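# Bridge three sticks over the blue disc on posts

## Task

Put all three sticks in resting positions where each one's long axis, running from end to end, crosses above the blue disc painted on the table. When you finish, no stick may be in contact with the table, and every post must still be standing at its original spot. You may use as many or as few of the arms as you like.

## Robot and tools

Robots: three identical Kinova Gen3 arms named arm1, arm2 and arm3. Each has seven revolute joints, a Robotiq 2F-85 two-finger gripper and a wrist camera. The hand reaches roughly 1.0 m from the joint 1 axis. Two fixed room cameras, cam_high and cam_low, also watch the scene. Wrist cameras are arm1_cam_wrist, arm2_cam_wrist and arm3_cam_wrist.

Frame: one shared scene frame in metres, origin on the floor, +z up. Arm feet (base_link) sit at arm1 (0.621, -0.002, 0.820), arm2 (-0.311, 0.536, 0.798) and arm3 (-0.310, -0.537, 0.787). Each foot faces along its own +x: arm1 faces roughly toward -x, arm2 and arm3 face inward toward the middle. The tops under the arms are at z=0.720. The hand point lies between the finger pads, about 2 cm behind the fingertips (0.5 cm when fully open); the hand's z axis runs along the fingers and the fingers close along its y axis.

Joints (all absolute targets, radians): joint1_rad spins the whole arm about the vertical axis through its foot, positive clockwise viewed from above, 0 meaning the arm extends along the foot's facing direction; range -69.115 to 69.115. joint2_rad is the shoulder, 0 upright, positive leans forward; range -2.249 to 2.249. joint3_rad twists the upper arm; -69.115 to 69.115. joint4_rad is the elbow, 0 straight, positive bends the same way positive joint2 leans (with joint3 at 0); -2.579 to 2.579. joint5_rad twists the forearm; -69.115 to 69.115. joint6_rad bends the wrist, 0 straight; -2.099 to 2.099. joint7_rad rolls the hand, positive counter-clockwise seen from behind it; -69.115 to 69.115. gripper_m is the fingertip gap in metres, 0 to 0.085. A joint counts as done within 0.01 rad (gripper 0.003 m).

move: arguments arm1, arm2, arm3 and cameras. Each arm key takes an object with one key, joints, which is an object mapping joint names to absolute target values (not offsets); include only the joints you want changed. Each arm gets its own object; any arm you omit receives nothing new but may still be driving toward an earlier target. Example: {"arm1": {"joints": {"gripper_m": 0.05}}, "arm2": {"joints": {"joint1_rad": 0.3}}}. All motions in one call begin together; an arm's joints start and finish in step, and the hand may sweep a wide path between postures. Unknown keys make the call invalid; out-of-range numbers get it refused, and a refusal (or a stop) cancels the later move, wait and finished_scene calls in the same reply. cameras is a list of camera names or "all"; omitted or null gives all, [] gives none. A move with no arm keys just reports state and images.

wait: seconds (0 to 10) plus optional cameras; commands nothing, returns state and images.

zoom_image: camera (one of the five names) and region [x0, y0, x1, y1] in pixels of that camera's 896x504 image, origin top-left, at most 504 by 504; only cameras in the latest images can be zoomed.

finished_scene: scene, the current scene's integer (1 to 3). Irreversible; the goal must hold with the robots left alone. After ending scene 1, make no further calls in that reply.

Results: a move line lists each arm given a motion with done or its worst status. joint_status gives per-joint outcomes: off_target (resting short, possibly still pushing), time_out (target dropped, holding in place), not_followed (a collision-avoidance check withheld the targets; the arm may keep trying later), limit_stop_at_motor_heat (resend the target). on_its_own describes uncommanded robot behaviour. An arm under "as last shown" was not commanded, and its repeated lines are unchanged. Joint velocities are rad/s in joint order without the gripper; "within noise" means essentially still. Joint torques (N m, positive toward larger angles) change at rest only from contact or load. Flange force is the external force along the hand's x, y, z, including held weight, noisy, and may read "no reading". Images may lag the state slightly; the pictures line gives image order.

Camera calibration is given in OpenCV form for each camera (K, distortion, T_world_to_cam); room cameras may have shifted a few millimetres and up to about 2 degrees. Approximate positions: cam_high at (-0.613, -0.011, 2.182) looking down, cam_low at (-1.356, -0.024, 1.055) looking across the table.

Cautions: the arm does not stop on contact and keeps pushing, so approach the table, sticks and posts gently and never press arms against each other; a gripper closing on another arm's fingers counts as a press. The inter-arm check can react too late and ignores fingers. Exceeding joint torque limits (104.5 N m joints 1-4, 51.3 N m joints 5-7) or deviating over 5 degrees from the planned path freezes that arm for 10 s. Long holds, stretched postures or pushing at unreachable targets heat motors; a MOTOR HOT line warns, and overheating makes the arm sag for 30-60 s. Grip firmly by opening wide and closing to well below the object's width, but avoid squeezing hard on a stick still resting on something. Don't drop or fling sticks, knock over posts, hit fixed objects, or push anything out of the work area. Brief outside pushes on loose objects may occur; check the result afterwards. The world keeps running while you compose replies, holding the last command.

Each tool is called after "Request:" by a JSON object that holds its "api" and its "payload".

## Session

Request:
{"api": "move", "payload": {}}

Request:
{"api": "zoom_image", "payload": {"camera": "cam_high", "region": [300, 140, 480, 340]}}

Request:
{"api": "zoom_image", "payload": {"camera": "cam_high", "region": [440, 140, 620, 340]}}

Scene clock: 0.00 s.
Joint torques (N m): no reading
Motor temperatures (°C): arm1=[29 33 26 33 40 37 44] | arm2=[28 28 27 28 35 36 43] | arm3=[32 30 30 31 34 40 39]
Flange force (N): no reading
Joint velocities: within noise
arm1.joint_positions: joint1_rad=-0.330 joint2_rad=-0.578 joint3_rad=-0.009 joint4_rad=+1.352 joint5_rad=-0.118 joint6_rad=+1.828 joint7_rad=+1.036 gripper_m=+0.085
arm1.joint_status: not commanded
arm1.hand: x=+0.4899 y=-0.0749 z=+1.4159 quat_wxyz=(-0.151, -0.962, +0.053, +0.222) (m; scene frame)
arm2.joint_positions: joint1_rad=-0.866 joint2_rad=-0.203 joint3_rad=-0.045 joint4_rad=+1.627 joint5_rad=+0.050 joint6_rad=+2.032 joint7_rad=+2.133 gripper_m=+0.085
arm2.joint_status: not commanded
arm2.hand: x=-0.1814 y=+0.4859 z=+1.2438 quat_wxyz=(+0.162, +0.215, -0.963, -0.025) (m; scene frame)
arm3.joint_positions: joint1_rad=-0.150 joint2_rad=-0.375 joint3_rad=+0.010 joint4_rad=+1.619 joint5_rad=+0.016 joint6_rad=+1.927 joint7_rad=+1.401 gripper_m=+0.085
arm3.joint_status: not commanded
arm3.hand: x=-0.2278 y=-0.4309 z=+1.2537 quat_wxyz=(+0.006, +0.475, -0.880, +0.008) (m; scene frame)
pictures: arm1_cam_wrist, arm2_cam_wrist, arm3_cam_wrist, cam_high, cam_low
camera_calibration:
arm1_cam_wrist: T_world_to_cam=[[-0.0241618, -0.954321, 0.297806, -0.478205], [-0.903829, 0.148153, 0.401427, -0.0570241], [-0.427211, -0.259467, -0.866122, 1.56422], [0, 0, 0, 1]] pos_world=[0.605157, -0.0420507, 1.52011]
arm2_cam_wrist: T_world_to_cam=[[-0.418058, 0.903703, 0.0924614, -0.625903], [0.85787, 0.426224, -0.287042, 0.364094], [-0.29881, -0.0406803, -0.953445, 1.29851], [0, 0, 0, 1]] pos_world=[-0.186002, 0.463268, 1.40044]
arm3_cam_wrist: T_world_to_cam=[[-0.837116, 0.546605, -0.0214327, 0.0772967], [0.547007, 0.836769, -0.0245253, 0.57271], [0.00452858, -0.0322543, -0.999469, 1.39069], [0, 0, 0, 1]] pos_world=[-0.254868, -0.476621, 1.40565]

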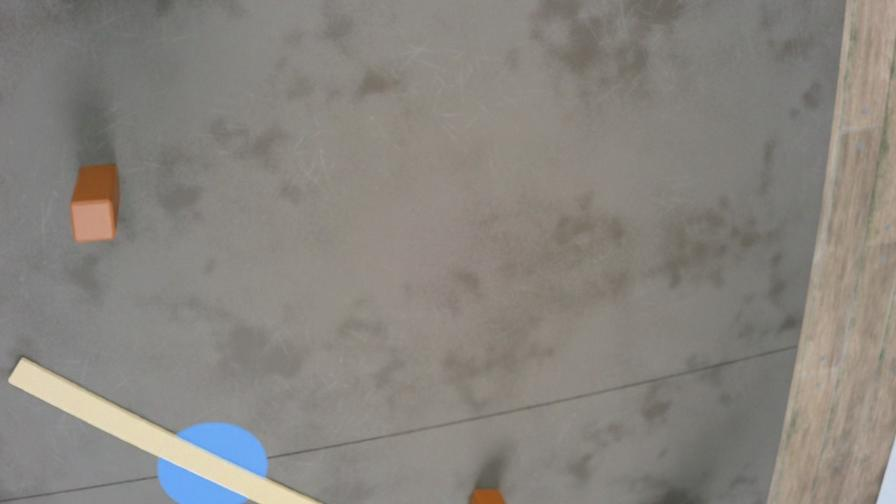

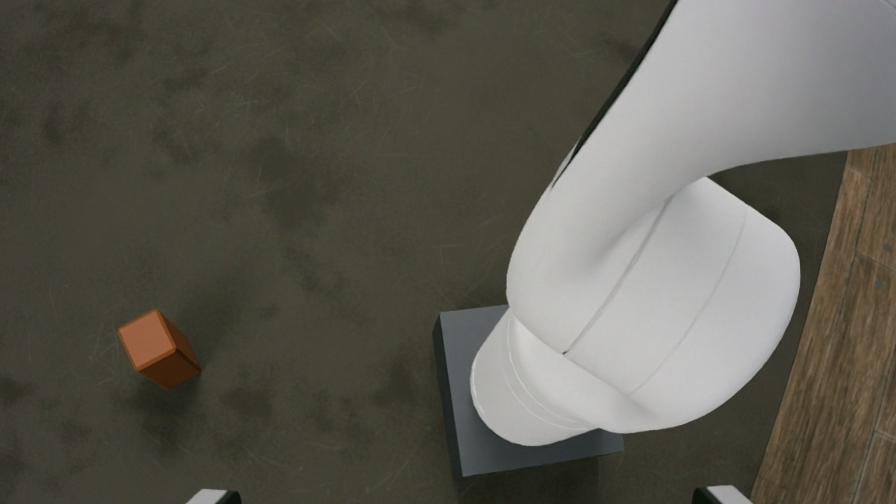

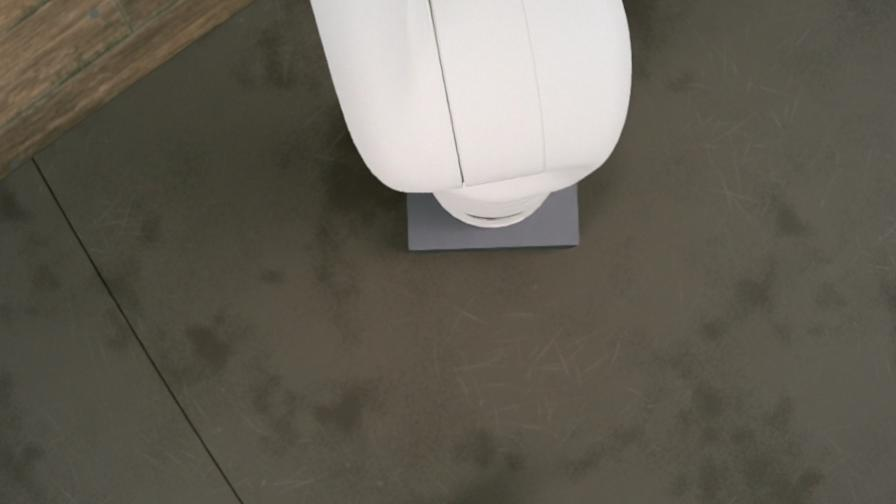

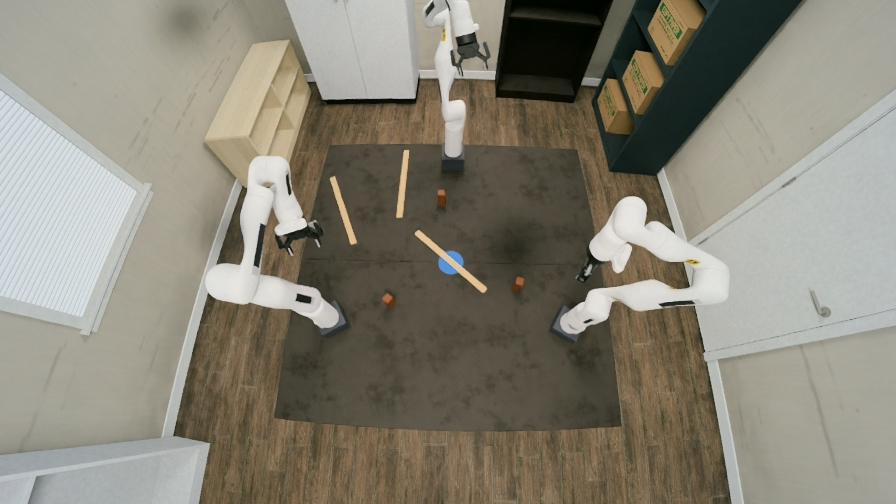

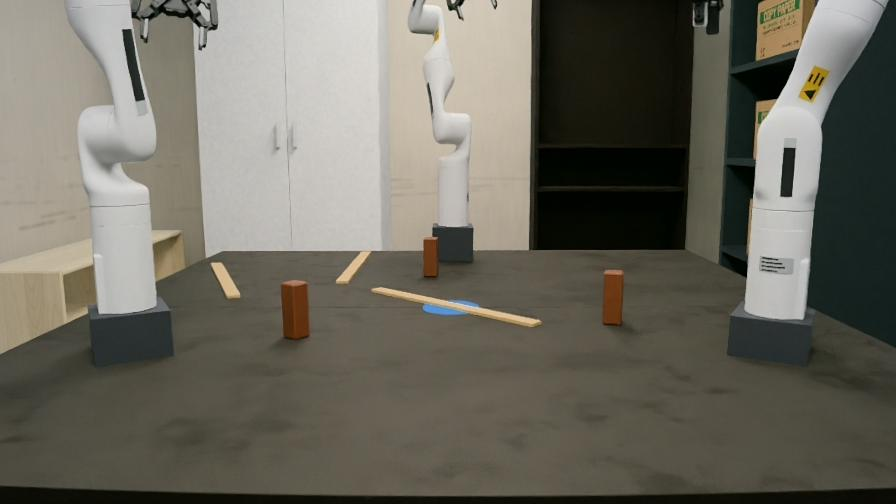

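Scaled by 2.520 from the camera's 896x504 image, which has a finer 1280x720 frame.

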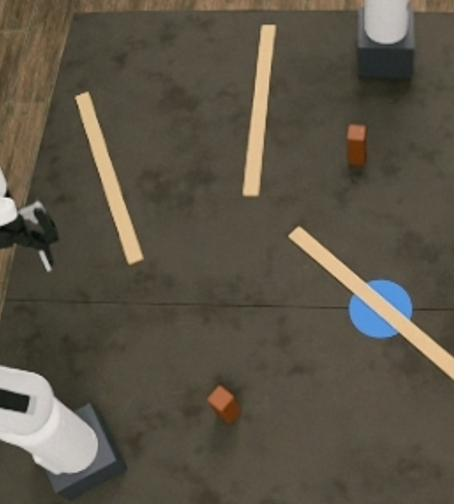

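Scaled by 2.520 from the camera's 896x504 image, which has a finer 1280x720 frame.

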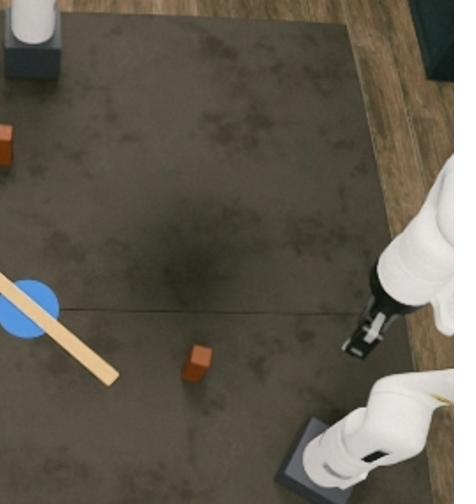

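Request:
{"api": "move", "payload": {"arm1": {"joints":{"joint1_rad":1.0823,"joint2_rad":0.4239,"joint3_rad":0,"joint4_rad":2.2617,"joint5_rad":0,"joint6_rad":0.472,"joint7_rad":2.645,"gripper_m":0.06}}, "arm2": {"joints":{"joint1_rad":-1.127,"joint2_rad":0.804,"joint3_rad":0,"joint4_rad":1.2883,"joint5_rad":0,"joint6_rad":1.0393,"joint7_rad":1.8934,"gripper_m":0.06}}, "arm3": {"joints":{"joint1_rad":-0.0693,"joint2_rad":0.8754,"joint3_rad":0,"joint4_rad":1.141,"joint5_rad":0,"joint6_rad":1.1351,"joint7_rad":1.312,"gripper_m":0.06}}}}

Scene clock: 147.67 s.
Joint torques (N m): arm1=[-0.19 -11.64 0.85 -4.02 0.15 0.32 -0.16] | arm2=[-0.23 -23.82 0.45 -8.34 -0.14 -0.2 -0.29] | arm3=[0.58 -23.36 1.93 -9.85 0.4 -0.13 0.12]
Motor temperatures (°C): arm1=[29 32 26 33 40 37 44] | arm2=[28 27 26 29 35 36 43] | arm3=[32 29 30 31 34 40 39]
Flange force (N): arm1=[1.6 0.2 -0.5] | arm2=[-0.7 -1.1 2.3] | arm3=[8.7 -0.5 1.7]
move: arm1 done; arm2 done; arm3 done
Joint velocities: within noise
arm1.joint_positions: joint1_rad=+1.082 joint2_rad=+0.424 joint3_rad=+0.000 joint4_rad=+2.262 joint5_rad=+0.000 joint6_rad=+0.472 joint7_rad=+2.645 gripper_m=+0.060
arm1.joint_status: all done
arm1.hand: x=+0.4939 y=+0.2766 z=+0.9000 quat_wxyz=(+0.001, -1.000, -0.006, -0.001) (m; scene frame)
arm2.joint_positions: joint1_rad=-1.127 joint2_rad=+0.804 joint3_rad=+0.000 joint4_rad=+1.288 joint5_rad=+0.000 joint6_rad=+1.039 joint7_rad=+1.893 gripper_m=+0.060
arm2.joint_status: all done
arm2.hand: x=+0.2683 y=+0.5761 z=+0.9004 quat_wxyz=(+0.000, +0.215, -0.977, +0.000) (m; scene frame)
arm3.joint_positions: joint1_rad=-0.069 joint2_rad=+0.875 joint3_rad=+0.000 joint4_rad=+1.141 joint5_rad=+0.000 joint6_rad=+1.135 joint7_rad=+1.312 gripper_m=+0.060
arm3.joint_status: all done
arm3.hand: x=-0.0104 y=-0.0136 z=+0.8995 quat_wxyz=(+0.003, +0.406, -0.914, -0.003) (m; scene frame)
pictures: arm1_cam_wrist, arm2_cam_wrist, arm3_cam_wrist, cam_high, cam_low
camera_calibration:
arm1_cam_wrist: T_world_to_cam=[[0.0292505, -0.999484, -0.0133073, 0.277053], [-0.999379, -0.0289803, -0.0200583, 0.577152], [0.0196622, 0.0138858, -0.99971, 1.03423], [0, 0, 0, 1]] pos_world=[0.548354, 0.279275, 1.04919]
arm2_cam_wrist: T_world_to_cam=[[-0.423162, 0.905649, -0.027108, -0.379856], [0.905725, 0.423625, 0.0142784, -0.441252], [0.0244148, -0.0185104, -0.999531, 1.05118], [0, 0, 0, 1]] pos_world=[0.213248, 0.550399, 1.04668]
arm3_cam_wrist: T_world_to_cam=[[-0.742775, 0.669506, -0.00689234, 0.0130957], [0.669541, 0.742726, -0.0085627, 0.0814587], [-0.000613661, -0.0109749, -0.99994, 1.04979], [0, 0, 0, 1]] pos_world=[-0.0441685, -0.0577478, 1.05052]

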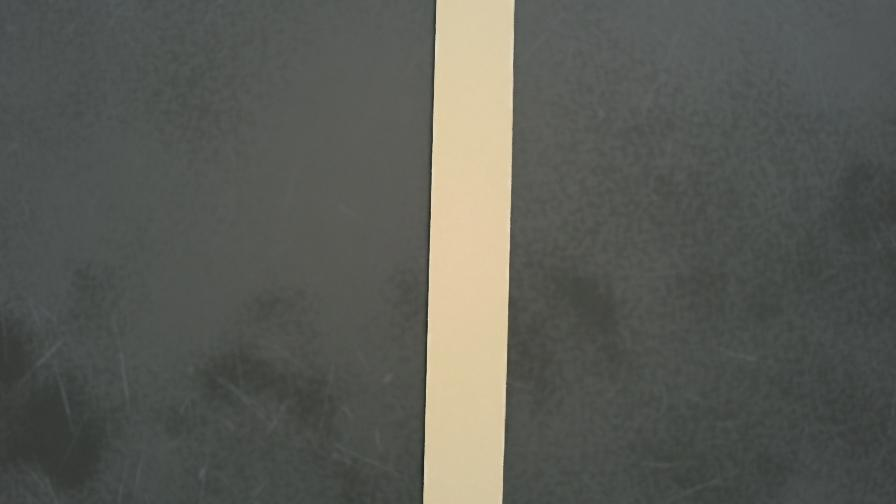

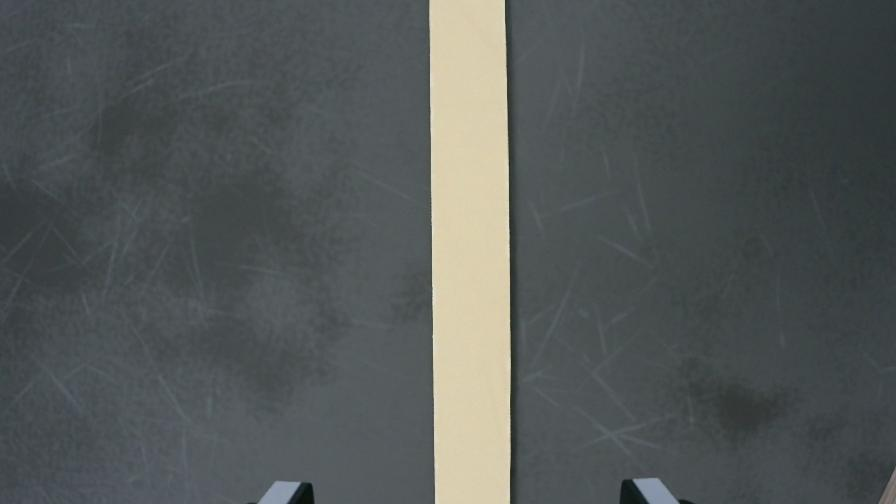

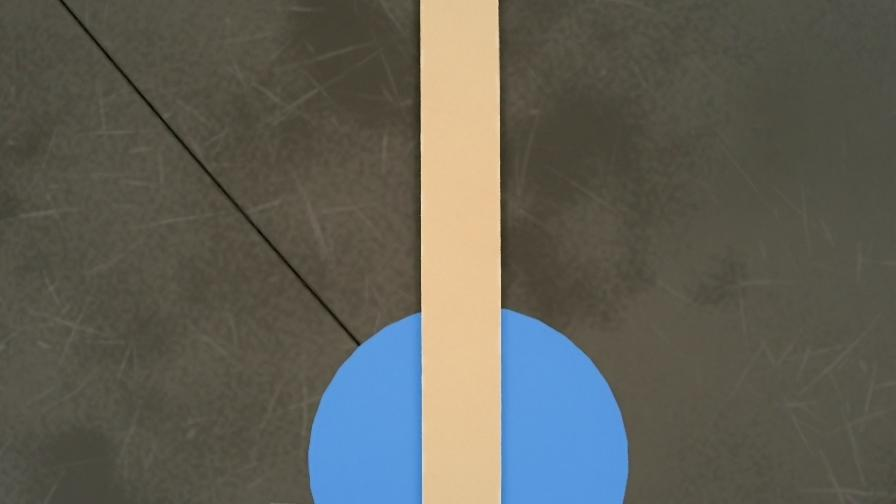

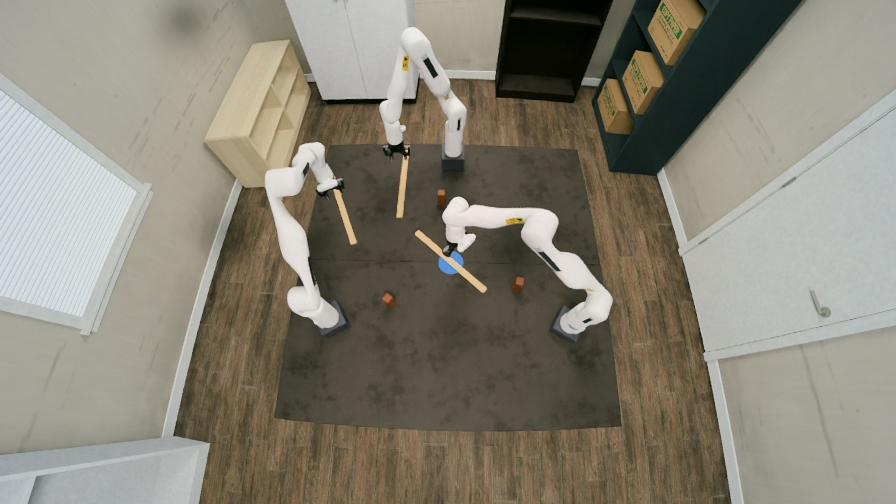

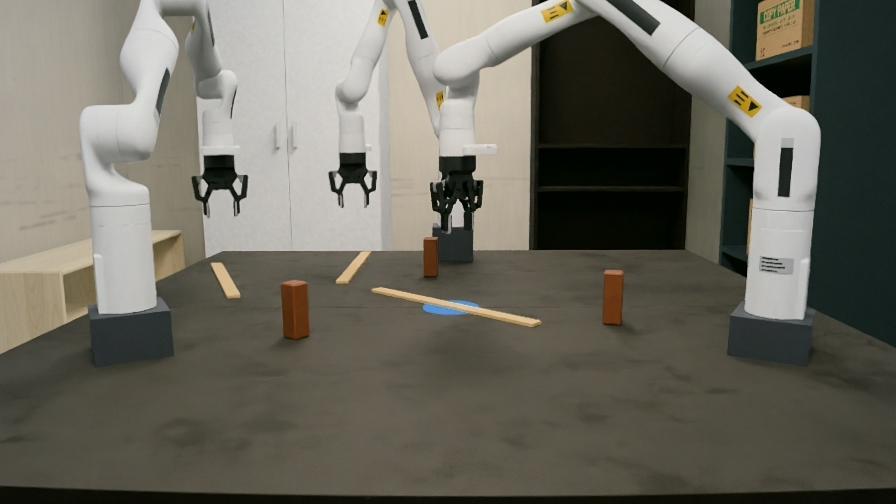

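Request:
{"api": "move", "payload": {"arm1": {"joints":{"joint2_rad":0.9115,"joint4_rad":2.3055,"joint6_rad":-0.0594}}, "arm2": {"joints":{"joint2_rad":1.0484,"joint4_rad":1.3508,"joint6_rad":0.7324}}, "arm3": {"joints":{"joint2_rad":1.0991,"joint4_rad":1.2202,"joint6_rad":0.8322}}, "cameras": []}}

Request:
{"api": "move", "payload": {"arm1": {"joints":{"gripper_m":0.0}}, "arm2": {"joints":{"gripper_m":0.0}}, "arm3": {"joints":{"gripper_m":0.0}}, "cameras": ["arm1_cam_wrist","arm2_cam_wrist","arm3_cam_wrist"]}}

Scene clock: 310.47 s.
Joint torques (N m): arm1=[-0.21 -14.69 1.05 0.48 0.12 0.32 -0.17] | arm2=[-0.26 -25.03 0.53 -6.51 -0.16 -0.19 -0.27] | arm3=[0.66 -24.34 2.02 -8.34 0.37 -0.1 0.13]
Motor temperatures (°C): arm1=[29 33 26 33 40 37 44] | arm2=[28 29 26 29 35 36 43] | arm3=[32 33 30 31 34 40 39]
Flange force (N): arm1=[1.2 0.6 -1.4] | arm2=[-0.5 -1.1 2.6] | arm3=[8.5 -0.4 -0.5]
move: arm1 done; arm2 done; arm3 done
Joint velocities: within noise
arm1.joint_positions: joint1_rad=+1.082 joint2_rad=+0.911 joint3_rad=+0.000 joint4_rad=+2.305 joint5_rad=+0.000 joint6_rad=-0.059 joint7_rad=+2.645 gripper_m=+0.060
arm1.joint_status: all done
arm1.hand: x=+0.4944 y=+0.2770 z=+0.7430 quat_wxyz=(+0.001, -1.000, -0.006, -0.001) (m; scene frame)
arm2.joint_positions: joint1_rad=-1.127 joint2_rad=+1.048 joint3_rad=+0.000 joint4_rad=+1.351 joint5_rad=+0.000 joint6_rad=+0.732 joint7_rad=+1.893 gripper_m=+0.060
arm2.joint_status: all done
arm2.hand: x=+0.2682 y=+0.5763 z=+0.7434 quat_wxyz=(+0.000, +0.215, -0.977, +0.000) (m; scene frame)
arm3.joint_positions: joint1_rad=-0.069 joint2_rad=+1.099 joint3_rad=+0.000 joint4_rad=+1.220 joint5_rad=+0.000 joint6_rad=+0.832 joint7_rad=+1.312 gripper_m=+0.060
arm3.joint_status: all done
arm3.hand: x=-0.0115 y=-0.0131 z=+0.7427 quat_wxyz=(+0.003, +0.406, -0.914, -0.003) (m; scene frame)
pictures: none
No camera images: "cameras" was empty.

Scene clock: 311.40 s.
Joint torques (N m): arm1=[-0.28 -7.68 0.81 -1.06 0.12 -0.29 -0.17] | arm2=[-0.35 -19.91 0.3 -4.72 -0.22 -0.25 -0.27] | arm3=[0.43 -18.79 1.73 -6.3 0.28 -0.09 0.13]
Motor temperatures (°C): arm1=[29 33 26 33 40 37 44] | arm2=[28 29 26 29 35 36 43] | arm3=[32 33 30 31 34 40 39]
Flange force (N): arm1=[2.0 1.8 -26.3] | arm2=[-0.3 -1.2 -6.4] | arm3=[8.8 -0.9 -9.7]
move: arm1 off_target; arm2 off_target; arm3 off_target
Joint velocities: within noise
arm1.joint_positions: joint1_rad=+1.082 joint2_rad=+0.911 joint3_rad=+0.000 joint4_rad=+2.306 joint5_rad=+0.000 joint6_rad=-0.059 joint7_rad=+2.645 gripper_m=+0.024
arm1.joint_status: gripper_m off_target (ended at +0.024, target +0.000)
arm1.hand: x=+0.4944 y=+0.2770 z=+0.7430 quat_wxyz=(+0.001, -1.000, -0.006, -0.001) (m; scene frame)
arm2.joint_positions: joint1_rad=-1.127 joint2_rad=+1.048 joint3_rad=+0.000 joint4_rad=+1.351 joint5_rad=+0.000 joint6_rad=+0.732 joint7_rad=+1.893 gripper_m=+0.024
arm2.joint_status: gripper_m off_target (ended at +0.024, target +0.000)
arm2.hand: x=+0.2682 y=+0.5763 z=+0.7434 quat_wxyz=(+0.000, +0.215, -0.977, +0.000) (m; scene frame)
arm3.joint_positions: joint1_rad=-0.069 joint2_rad=+1.099 joint3_rad=+0.000 joint4_rad=+1.220 joint5_rad=+0.000 joint6_rad=+0.832 joint7_rad=+1.312 gripper_m=+0.025
arm3.joint_status: gripper_m off_target (ended at +0.025, target +0.000)
arm3.hand: x=-0.0115 y=-0.0131 z=+0.7427 quat_wxyz=(+0.003, +0.406, -0.914, -0.003) (m; scene frame)
pictures: arm1_cam_wrist, arm2_cam_wrist, arm3_cam_wrist
camera_calibration:
arm1_cam_wrist: T_world_to_cam=[[0.0292505, -0.999484, -0.0133073, 0.275349], [-0.999379, -0.0289803, -0.0200583, 0.574514], [0.0196622, 0.0138858, -0.99971, 0.877256], [0, 0, 0, 1]] pos_world=[0.548854, 0.279675, 0.892189]
arm2_cam_wrist: T_world_to_cam=[[-0.423162, 0.905649, -0.027108, -0.384203], [0.905725, 0.423625, 0.0142784, -0.439053], [0.0244148, -0.0185104, -0.999531, 0.894251], [0, 0, 0, 1]] pos_world=[0.213248, 0.550499, 0.889685]
arm3_cam_wrist: T_world_to_cam=[[-0.74268, 0.669612, -0.00682622, 0.0108819], [0.669646, 0.742632, -0.00848581, 0.0804869], [-0.000612831, -0.0108734, -0.999941, 0.893014], [0, 0, 0, 1]] pos_world=[-0.0452688, -0.0573487, 0.893718]

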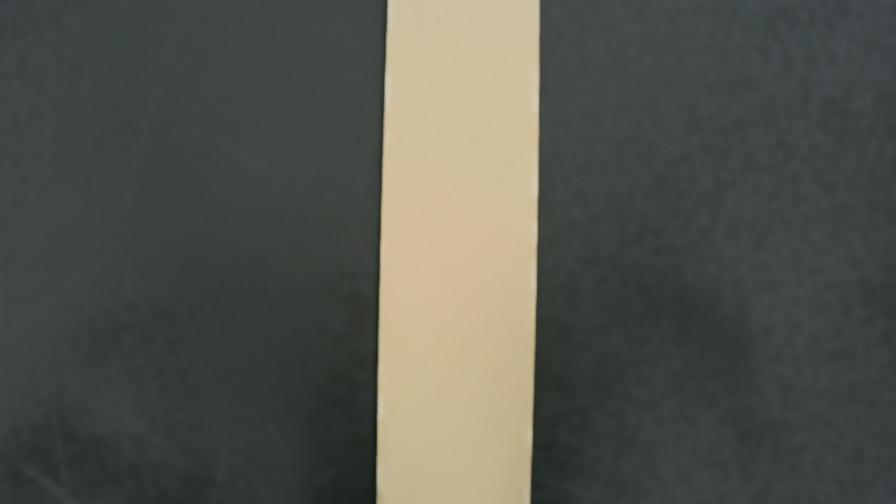

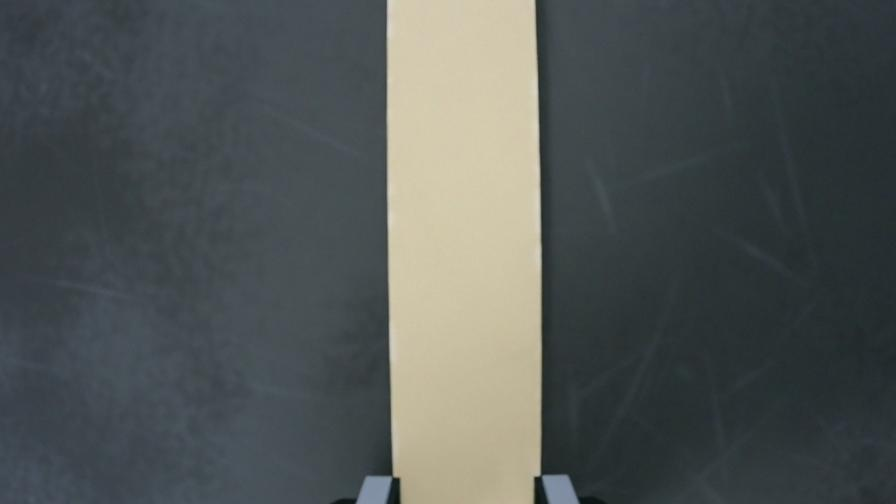

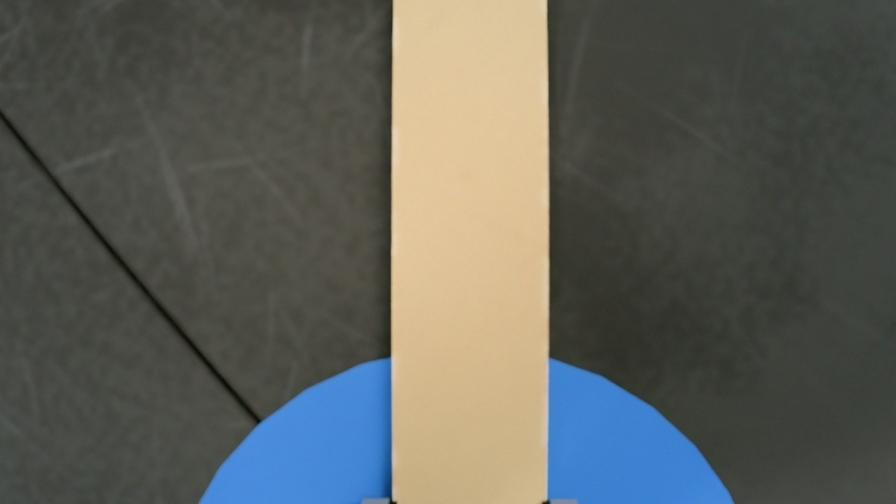

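Request:
{"api": "move", "payload": {"arm1": {"joints":{"joint2_rad":0.4239,"joint4_rad":2.2617,"joint6_rad":0.472}}, "arm2": {"joints":{"joint2_rad":0.7372,"joint4_rad":1.2123,"joint6_rad":1.1821}}, "arm3": {"joints":{"joint2_rad":0.8754,"joint4_rad":1.141,"joint6_rad":1.1351}}, "cameras": ["cam_low"]}}

Request:
{"api": "move", "payload": {"arm2": {"joints":{"joint7_rad":0.467}}, "arm3": {"joints":{"joint1_rad":0.1347,"joint2_rad":0.5988,"joint4_rad":1.8514,"joint5_rad":-0.0315,"joint6_rad":0.581,"joint7_rad":1.8193}}, "cameras": ["cam_low"]}}

Request:
{"api": "move", "payload": {"arm2": {"joints":{"joint1_rad":0.229,"joint2_rad":0.4732,"joint4_rad":1.8518,"joint5_rad":-0.0625,"joint6_rad":0.6975,"joint7_rad":1.868}}, "cameras": ["cam_high","cam_low"]}}

Request:
{"api": "move", "payload": {"arm1": {"joints":{"joint1_rad":0.222,"joint2_rad":0.6623,"joint4_rad":1.8755,"joint5_rad":-0.1004,"joint6_rad":0.4949,"joint7_rad":1.9284}}, "arm2": {"joints":{"joint2_rad":0.5849,"joint4_rad":1.9134,"joint5_rad":-0.0801,"joint6_rad":0.5247,"joint7_rad":1.8895}}, "cameras": ["arm1_cam_wrist","arm2_cam_wrist","arm3_cam_wrist","cam_high","cam_low"]}}

Request:
{"api": "zoom_image", "payload": {"camera": "cam_high", "region": [370, 180, 550, 330]}}

Request:
{"api": "zoom_image", "payload": {"camera": "cam_low", "region": [260, 200, 660, 360]}}

Scene clock: 338.33 s.
Joint torques (N m): arm1=[-0.19 -11.81 0.84 -4.09 0.16 0.3 -0.16] | arm2=[-0.23 -23.79 0.41 -8.99 -0.14 -0.21 -0.27] | arm3=[0.59 -23.72 1.95 -9.97 0.38 -0.13 0.15]
Motor temperatures (°C): arm1=[29 33 26 33 40 37 44] | arm2=[28 29 26 29 35 36 43] | arm3=[32 33 30 31 34 40 39]
Flange force (N): arm1=[1.6 0.2 0.0] | arm2=[-1.3 -1.4 2.6] | arm3=[8.5 -0.4 2.3]
move: arm1 done; arm2 done; arm3 done
Joint velocities: within noise
arm1.joint_positions: joint1_rad=+1.082 joint2_rad=+0.424 joint3_rad=+0.000 joint4_rad=+2.262 joint5_rad=+0.000 joint6_rad=+0.472 joint7_rad=+2.645 gripper_m=+0.024
arm1.joint_status: all done
arm1.hand: x=+0.4939 y=+0.2766 z=+0.9000 quat_wxyz=(+0.001, -1.000, -0.006, -0.001) (m; scene frame)
arm2.joint_positions: joint1_rad=-1.127 joint2_rad=+0.737 joint3_rad=+0.000 joint4_rad=+1.212 joint5_rad=+0.000 joint6_rad=+1.182 joint7_rad=+1.893 gripper_m=+0.024
arm2.joint_status: all done
arm2.hand: x=+0.2682 y=+0.5761 z=+0.9604 quat_wxyz=(+0.000, +0.215, -0.977, +0.000) (m; scene frame)
arm3.joint_positions: joint1_rad=-0.069 joint2_rad=+0.875 joint3_rad=+0.000 joint4_rad=+1.141 joint5_rad=+0.000 joint6_rad=+1.135 joint7_rad=+1.312 gripper_m=+0.025
arm3.joint_status: all done
arm3.hand: x=-0.0104 y=-0.0136 z=+0.8995 quat_wxyz=(+0.003, +0.406, -0.914, -0.003) (m; scene frame)
pictures: cam_low

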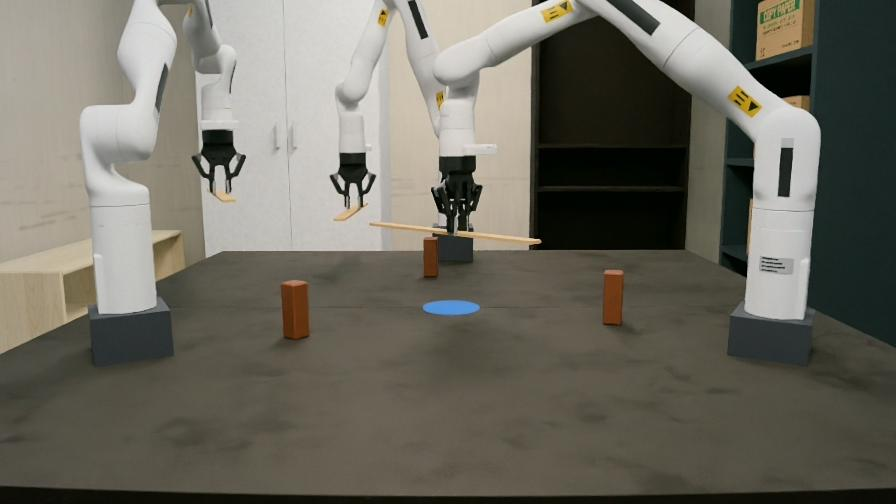

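Scene clock: 340.33 s.
Joint torques (N m): arm1=[-0.21 -11.82 0.87 -4.09 0.13 0.31 -0.19] | arm2=[-0.16 -23.83 0.38 -9.1 -0.23 -0.25 -0.25] | arm3=[0.6 -17.52 1.83 -8.05 0.35 -0.5 0.15]
Motor temperatures (°C): arm1=[29 33 26 33 40 37 44] | arm2=[28 29 26 29 35 36 43] | arm3=[32 33 30 31 34 40 39]
Flange force (N): arm1=[1.7 0.1 0.0] | arm2=[-1.2 0.9 2.7] | arm3=[5.6 3.2 1.1]
move: arm2 done; arm3 done
Joint velocities: within noise
arm1: as last shown
arm2.joint_positions: joint1_rad=-1.127 joint2_rad=+0.737 joint3_rad=+0.000 joint4_rad=+1.212 joint5_rad=+0.000 joint6_rad=+1.182 joint7_rad=+0.467 gripper_m=+0.024
arm2.joint_status: all done
arm2.hand: x=+0.2682 y=+0.5761 z=+0.9604 quat_wxyz=(+0.000, -0.476, -0.879, +0.000) (m; scene frame)
arm3.joint_positions: joint1_rad=+0.135 joint2_rad=+0.599 joint3_rad=+0.000 joint4_rad=+1.851 joint5_rad=-0.032 joint6_rad=+0.581 joint7_rad=+1.819 gripper_m=+0.025
arm3.joint_status: all done
arm3.hand: x=+0.0027 y=-0.1836 z=+0.8707 quat_wxyz=(-0.051, +0.527, -0.848, -0.032) (m; scene frame)
pictures: cam_low

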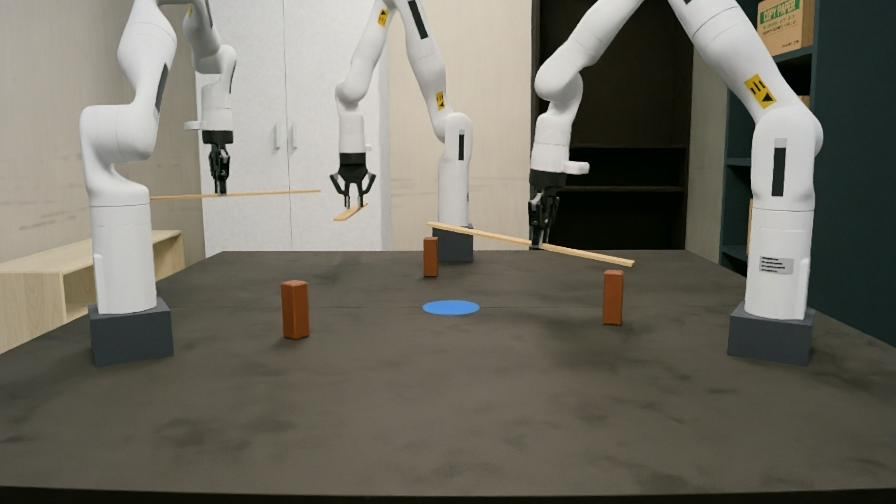

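Scene clock: 342.97 s.
Joint torques (N m): arm1=[-0.22 -11.82 0.88 -4.09 0.15 0.3 -0.18] | arm2=[-0.13 -17.78 0.33 -7.53 -0.26 -0.56 -0.25] | arm3=[0.58 -17.49 1.78 -8.04 0.38 -0.51 0.12]
Motor temperatures (°C): arm1=[29 33 26 33 40 37 44] | arm2=[28 29 26 29 35 36 43] | arm3=[32 33 30 31 34 40 39]
Flange force (N): arm1=[1.7 0.1 0.0] | arm2=[-0.3 -1.6 3.4] | arm3=[5.6 3.1 1.0]
move: arm2 done
Joint velocities: within noise
arm1, arm3: as last shown
arm2.joint_positions: joint1_rad=+0.229 joint2_rad=+0.473 joint3_rad=+0.000 joint4_rad=+1.852 joint5_rad=-0.063 joint6_rad=+0.697 joint7_rad=+1.868 gripper_m=+0.024
arm2.joint_status: all done
arm2.hand: x=-0.1742 y=+0.0986 z=+0.9316 quat_wxyz=(-0.053, -0.475, -0.878, +0.029) (m; scene frame)
pictures: cam_high, cam_low

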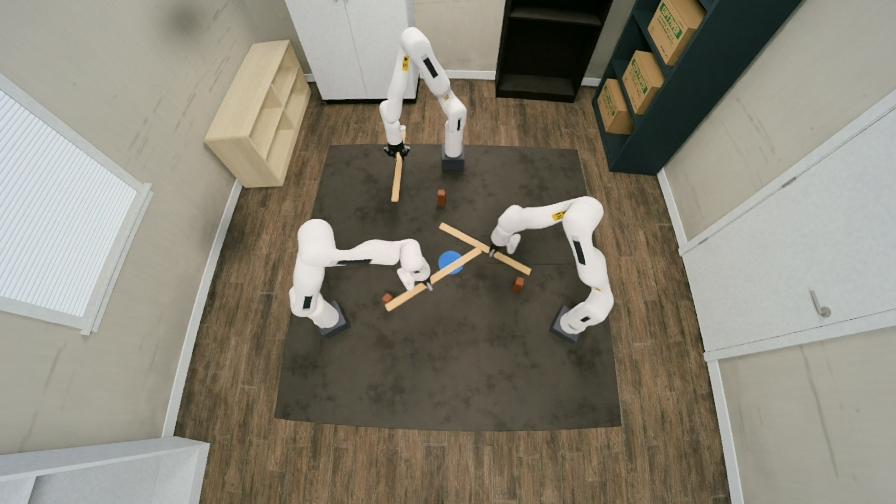

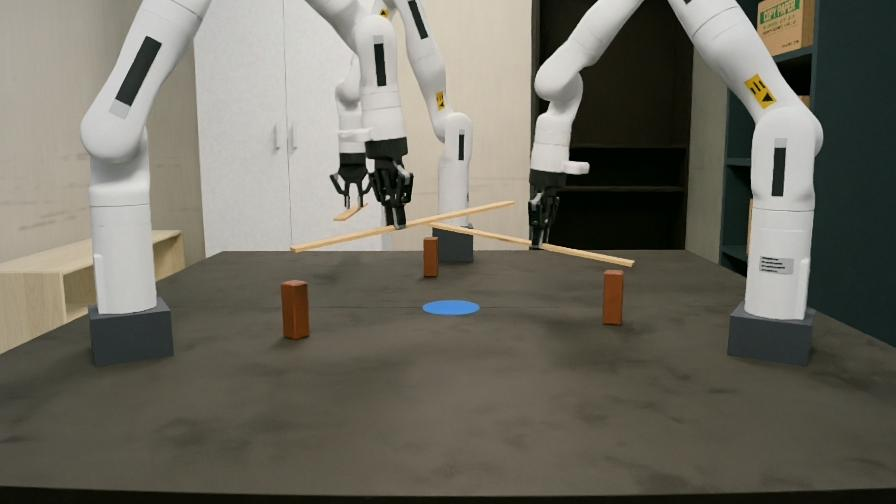

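Scene clock: 345.13 s.
Joint torques (N m): arm1=[0 -17.41 1.01 -5.46 0.05 -0.01 -0.18] | arm2=[-0.01 -18.61 0.42 -6.33 -0.25 -0.55 -0.25] | arm3=[0.56 -17.52 1.78 -8.05 0.33 -0.49 0.12]
Motor temperatures (°C): arm1=[29 33 26 33 40 37 44] | arm2=[28 29 26 29 35 36 43] | arm3=[32 33 30 31 34 40 39]
Flange force (N): arm1=[1.7 -0.9 -0.4] | arm2=[-0.1 -1.2 3.8] | arm3=[5.7 3.1 1.1]
move: arm1 done; arm2 done
Joint velocities: within noise
arm1.joint_positions: joint1_rad=+0.222 joint2_rad=+0.662 joint3_rad=+0.000 joint4_rad=+1.875 joint5_rad=-0.100 joint6_rad=+0.495 joint7_rad=+1.928 gripper_m=+0.024
arm1.joint_status: all done
arm1.hand: x=+0.1615 y=+0.1013 z=+0.8727 quat_wxyz=(-0.002, -0.997, -0.036, +0.062) (m; scene frame)
arm2.joint_positions: joint1_rad=+0.229 joint2_rad=+0.585 joint3_rad=+0.000 joint4_rad=+1.913 joint5_rad=-0.080 joint6_rad=+0.525 joint7_rad=+1.890 gripper_m=+0.024
arm2.joint_status: all done
arm2.hand: x=-0.1748 y=+0.0986 z=+0.8716 quat_wxyz=(-0.053, -0.475, -0.878, +0.029) (m; scene frame)
arm3: as last shown
pictures: arm1_cam_wrist, arm2_cam_wrist, arm3_cam_wrist, cam_high, cam_low
camera_calibration:
arm1_cam_wrist: T_world_to_cam=[[0.0866223, -0.99615, -0.013478, 0.101793], [-0.990498, -0.0875656, 0.106049, 0.133706], [-0.106821, 0.00416376, -0.99427, 1.03265], [0, 0, 0, 1]] pos_world=[0.233927, 0.10881, 1.01393]
arm2_cam_wrist: T_world_to_cam=[[0.837028, 0.546449, -0.0278994, 0.120848], [0.544818, -0.827649, 0.134798, 0.117987], [0.0505691, -0.12803, -0.99048, 1.03189], [0, 0, 0, 1]] pos_world=[-0.217616, 0.163727, 1.00953]
arm3_cam_wrist: T_world_to_cam=[[-0.896865, 0.442073, -0.014291, 0.101543], [0.437716, 0.89174, 0.114905, 0.119279], [0.0635403, 0.096799, -0.993274, 1.03295], [0, 0, 0, 1]] pos_world=[-0.0267747, -0.251244, 1.01375]

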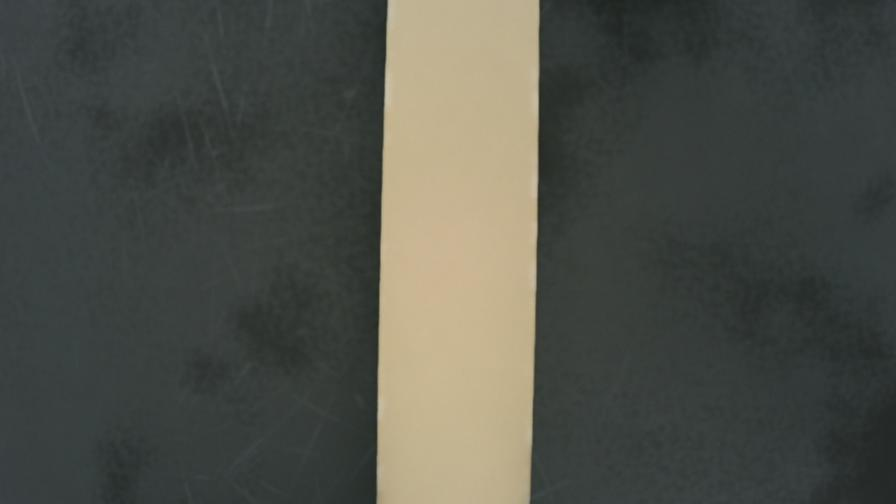

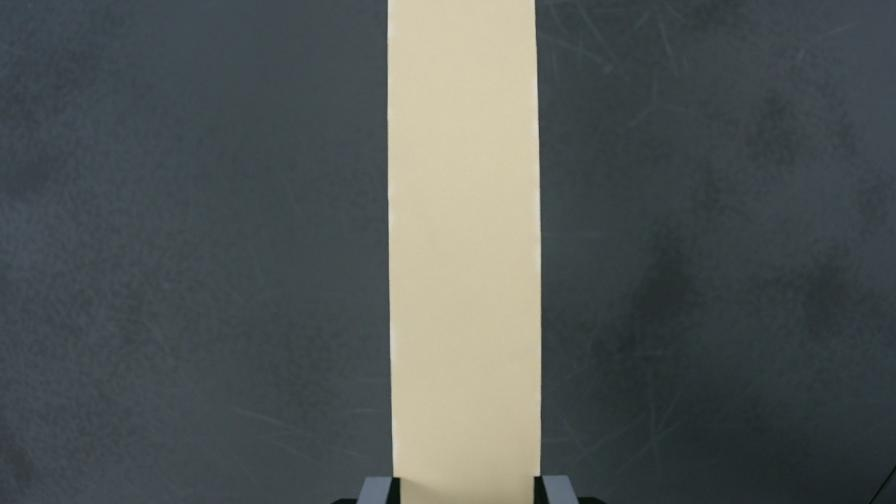

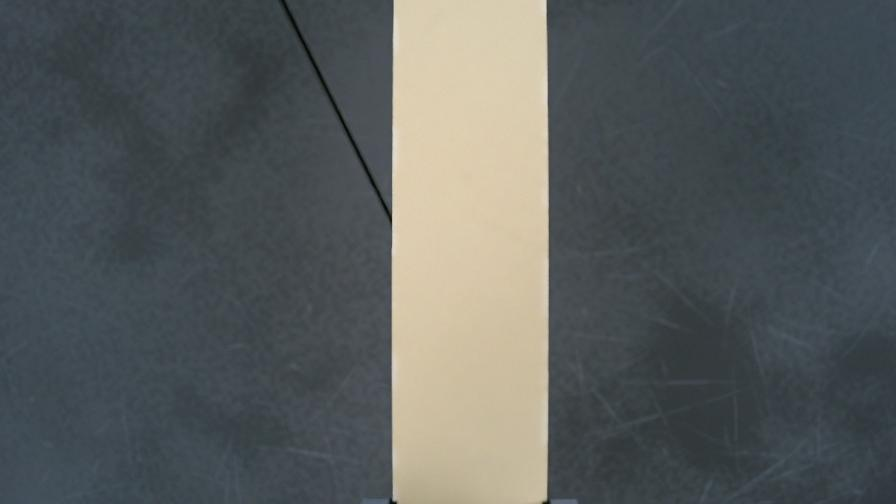

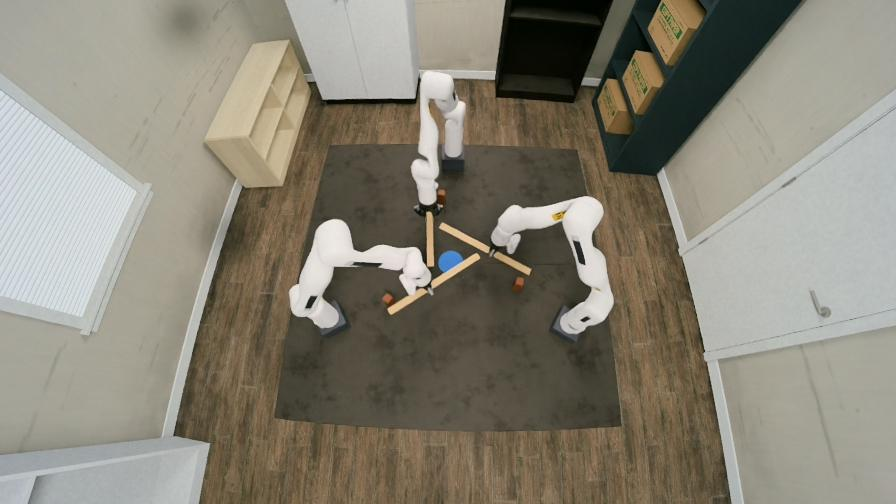

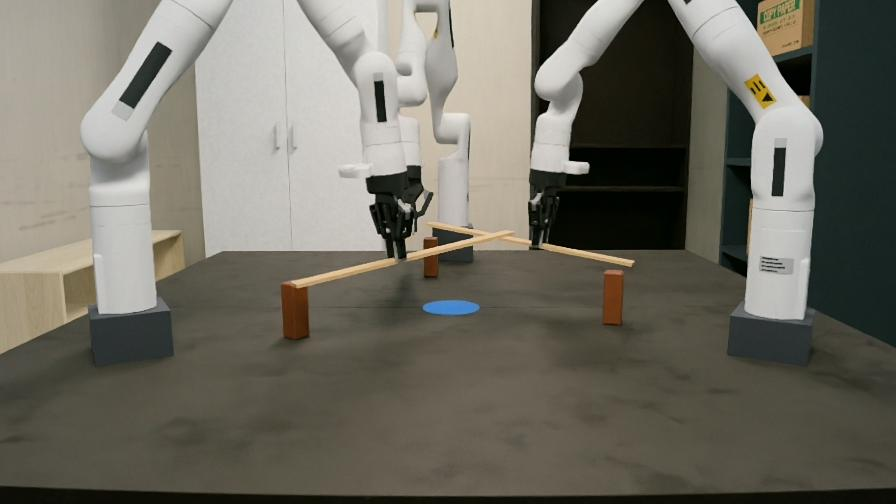

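Scaled by 2.800 from the camera's 896x504 image, which has a finer 1280x720 frame.

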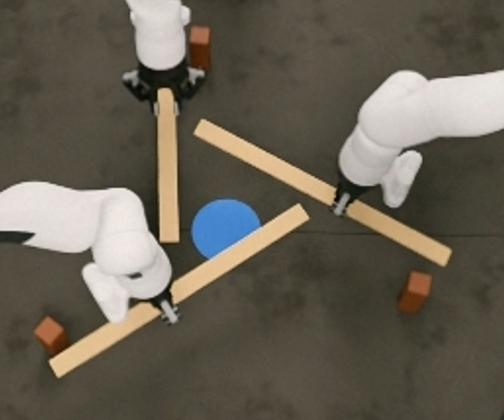

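Scaled by 1.260 from the camera's 896x504 image, which has a finer 1280x720 frame.

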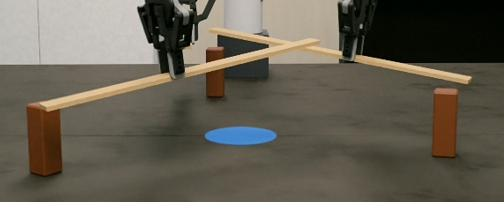

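Request:
{"api": "move", "payload": {"arm1": {"joints":{"joint1_rad":0.0848,"joint2_rad":0.6449,"joint4_rad":1.9299,"joint5_rad":-0.0738,"joint6_rad":0.4518,"joint7_rad":1.7703}}, "arm2": {"joints":{"joint1_rad":0.0862,"joint2_rad":0.5685,"joint4_rad":1.9632,"joint5_rad":-0.0486,"joint6_rad":0.4856,"joint7_rad":1.7212}}, "arm3": {"joints":{"joint1_rad":-0.0028,"joint2_rad":0.5859,"joint4_rad":1.8974,"joint5_rad":-0.0037,"joint6_rad":0.5456,"joint7_rad":1.6593}}, "cameras": ["cam_high","cam_low"]}}

Request:
{"api": "zoom_image", "payload": {"camera": "cam_high", "region": [370, 180, 550, 330]}}

Request:
{"api": "zoom_image", "payload": {"camera": "cam_low", "region": [270, 200, 470, 350]}}

Request:
{"api": "zoom_image", "payload": {"camera": "cam_low", "region": [450, 200, 650, 350]}}

Scene clock: 358.30 s.
Joint torques (N m): arm1=[0 -16.86 1.03 -5.16 0.1 -0.05 -0.17] | arm2=[-0.06 -18.1 0.41 -6.12 -0.2 -0.57 -0.23] | arm3=[0.63 -17.06 1.91 -7.82 0.36 -0.52 0.14]
Motor temperatures (°C): arm1=[29 33 26 33 40 37 44] | arm2=[28 29 26 29 35 36 43] | arm3=[31 33 30 31 34 40 39]
Flange force (N): arm1=[1.5 -1.3 -0.5] | arm2=[-0.1 -1.2 3.9] | arm3=[5.8 2.4 1.0]
move: arm1 done; arm2 done; arm3 done
Joint velocities: within noise
arm1.joint_positions: joint1_rad=+0.085 joint2_rad=+0.645 joint3_rad=+0.000 joint4_rad=+1.930 joint5_rad=-0.074 joint6_rad=+0.452 joint7_rad=+1.770 gripper_m=+0.024
arm1.joint_status: all done
arm1.hand: x=+0.1658 y=+0.0414 z=+0.8697 quat_wxyz=(-0.002, -0.997, -0.036, +0.061) (m; scene frame)
arm2.joint_positions: joint1_rad=+0.086 joint2_rad=+0.568 joint3_rad=+0.000 joint4_rad=+1.963 joint5_rad=-0.049 joint6_rad=+0.486 joint7_rad=+1.721 gripper_m=+0.024
arm2.joint_status: all done
arm2.hand: x=-0.1245 y=+0.1312 z=+0.8687 quat_wxyz=(-0.053, -0.475, -0.878, +0.029) (m; scene frame)
arm3.joint_positions: joint1_rad=-0.003 joint2_rad=+0.586 joint3_rad=+0.000 joint4_rad=+1.897 joint5_rad=-0.004 joint6_rad=+0.546 joint7_rad=+1.659 gripper_m=+0.025
arm3.joint_status: all done
arm3.hand: x=-0.0510 y=-0.1569 z=+0.8677 quat_wxyz=(-0.052, +0.527, -0.848, -0.032) (m; scene frame)
pictures: cam_high, cam_low

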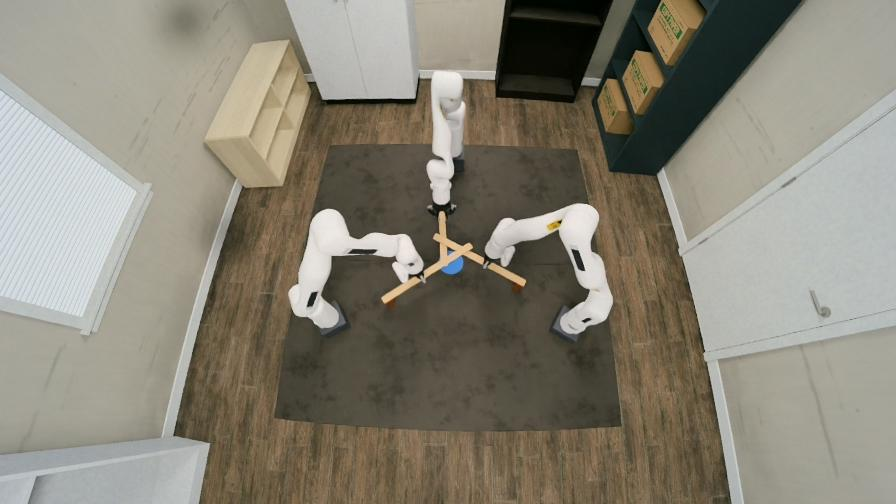

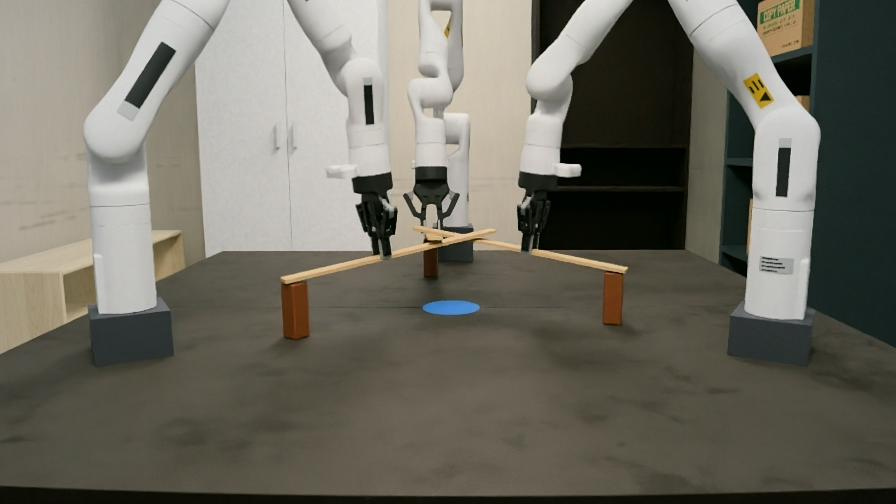

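Scaled by 2.800 from the camera's 896x504 image, which has a finer 1280x720 frame.

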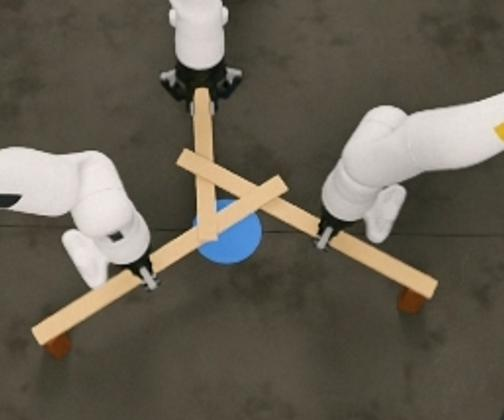

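Scaled by 2.520 from the camera's 896x504 image, which has a finer 1280x720 frame.

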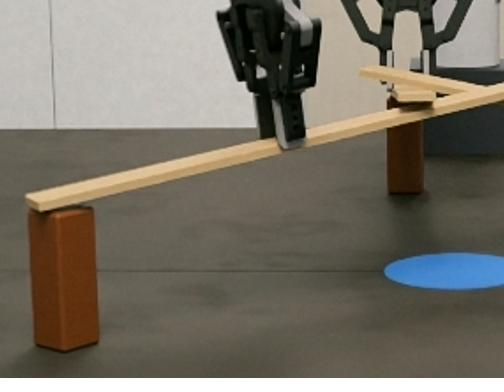

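Scaled by 2.520 from the camera's 896x504 image, which has a finer 1280x720 frame.

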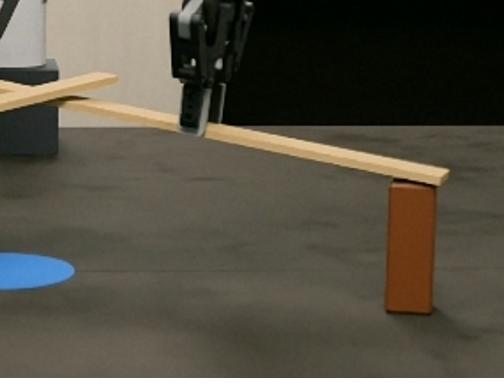

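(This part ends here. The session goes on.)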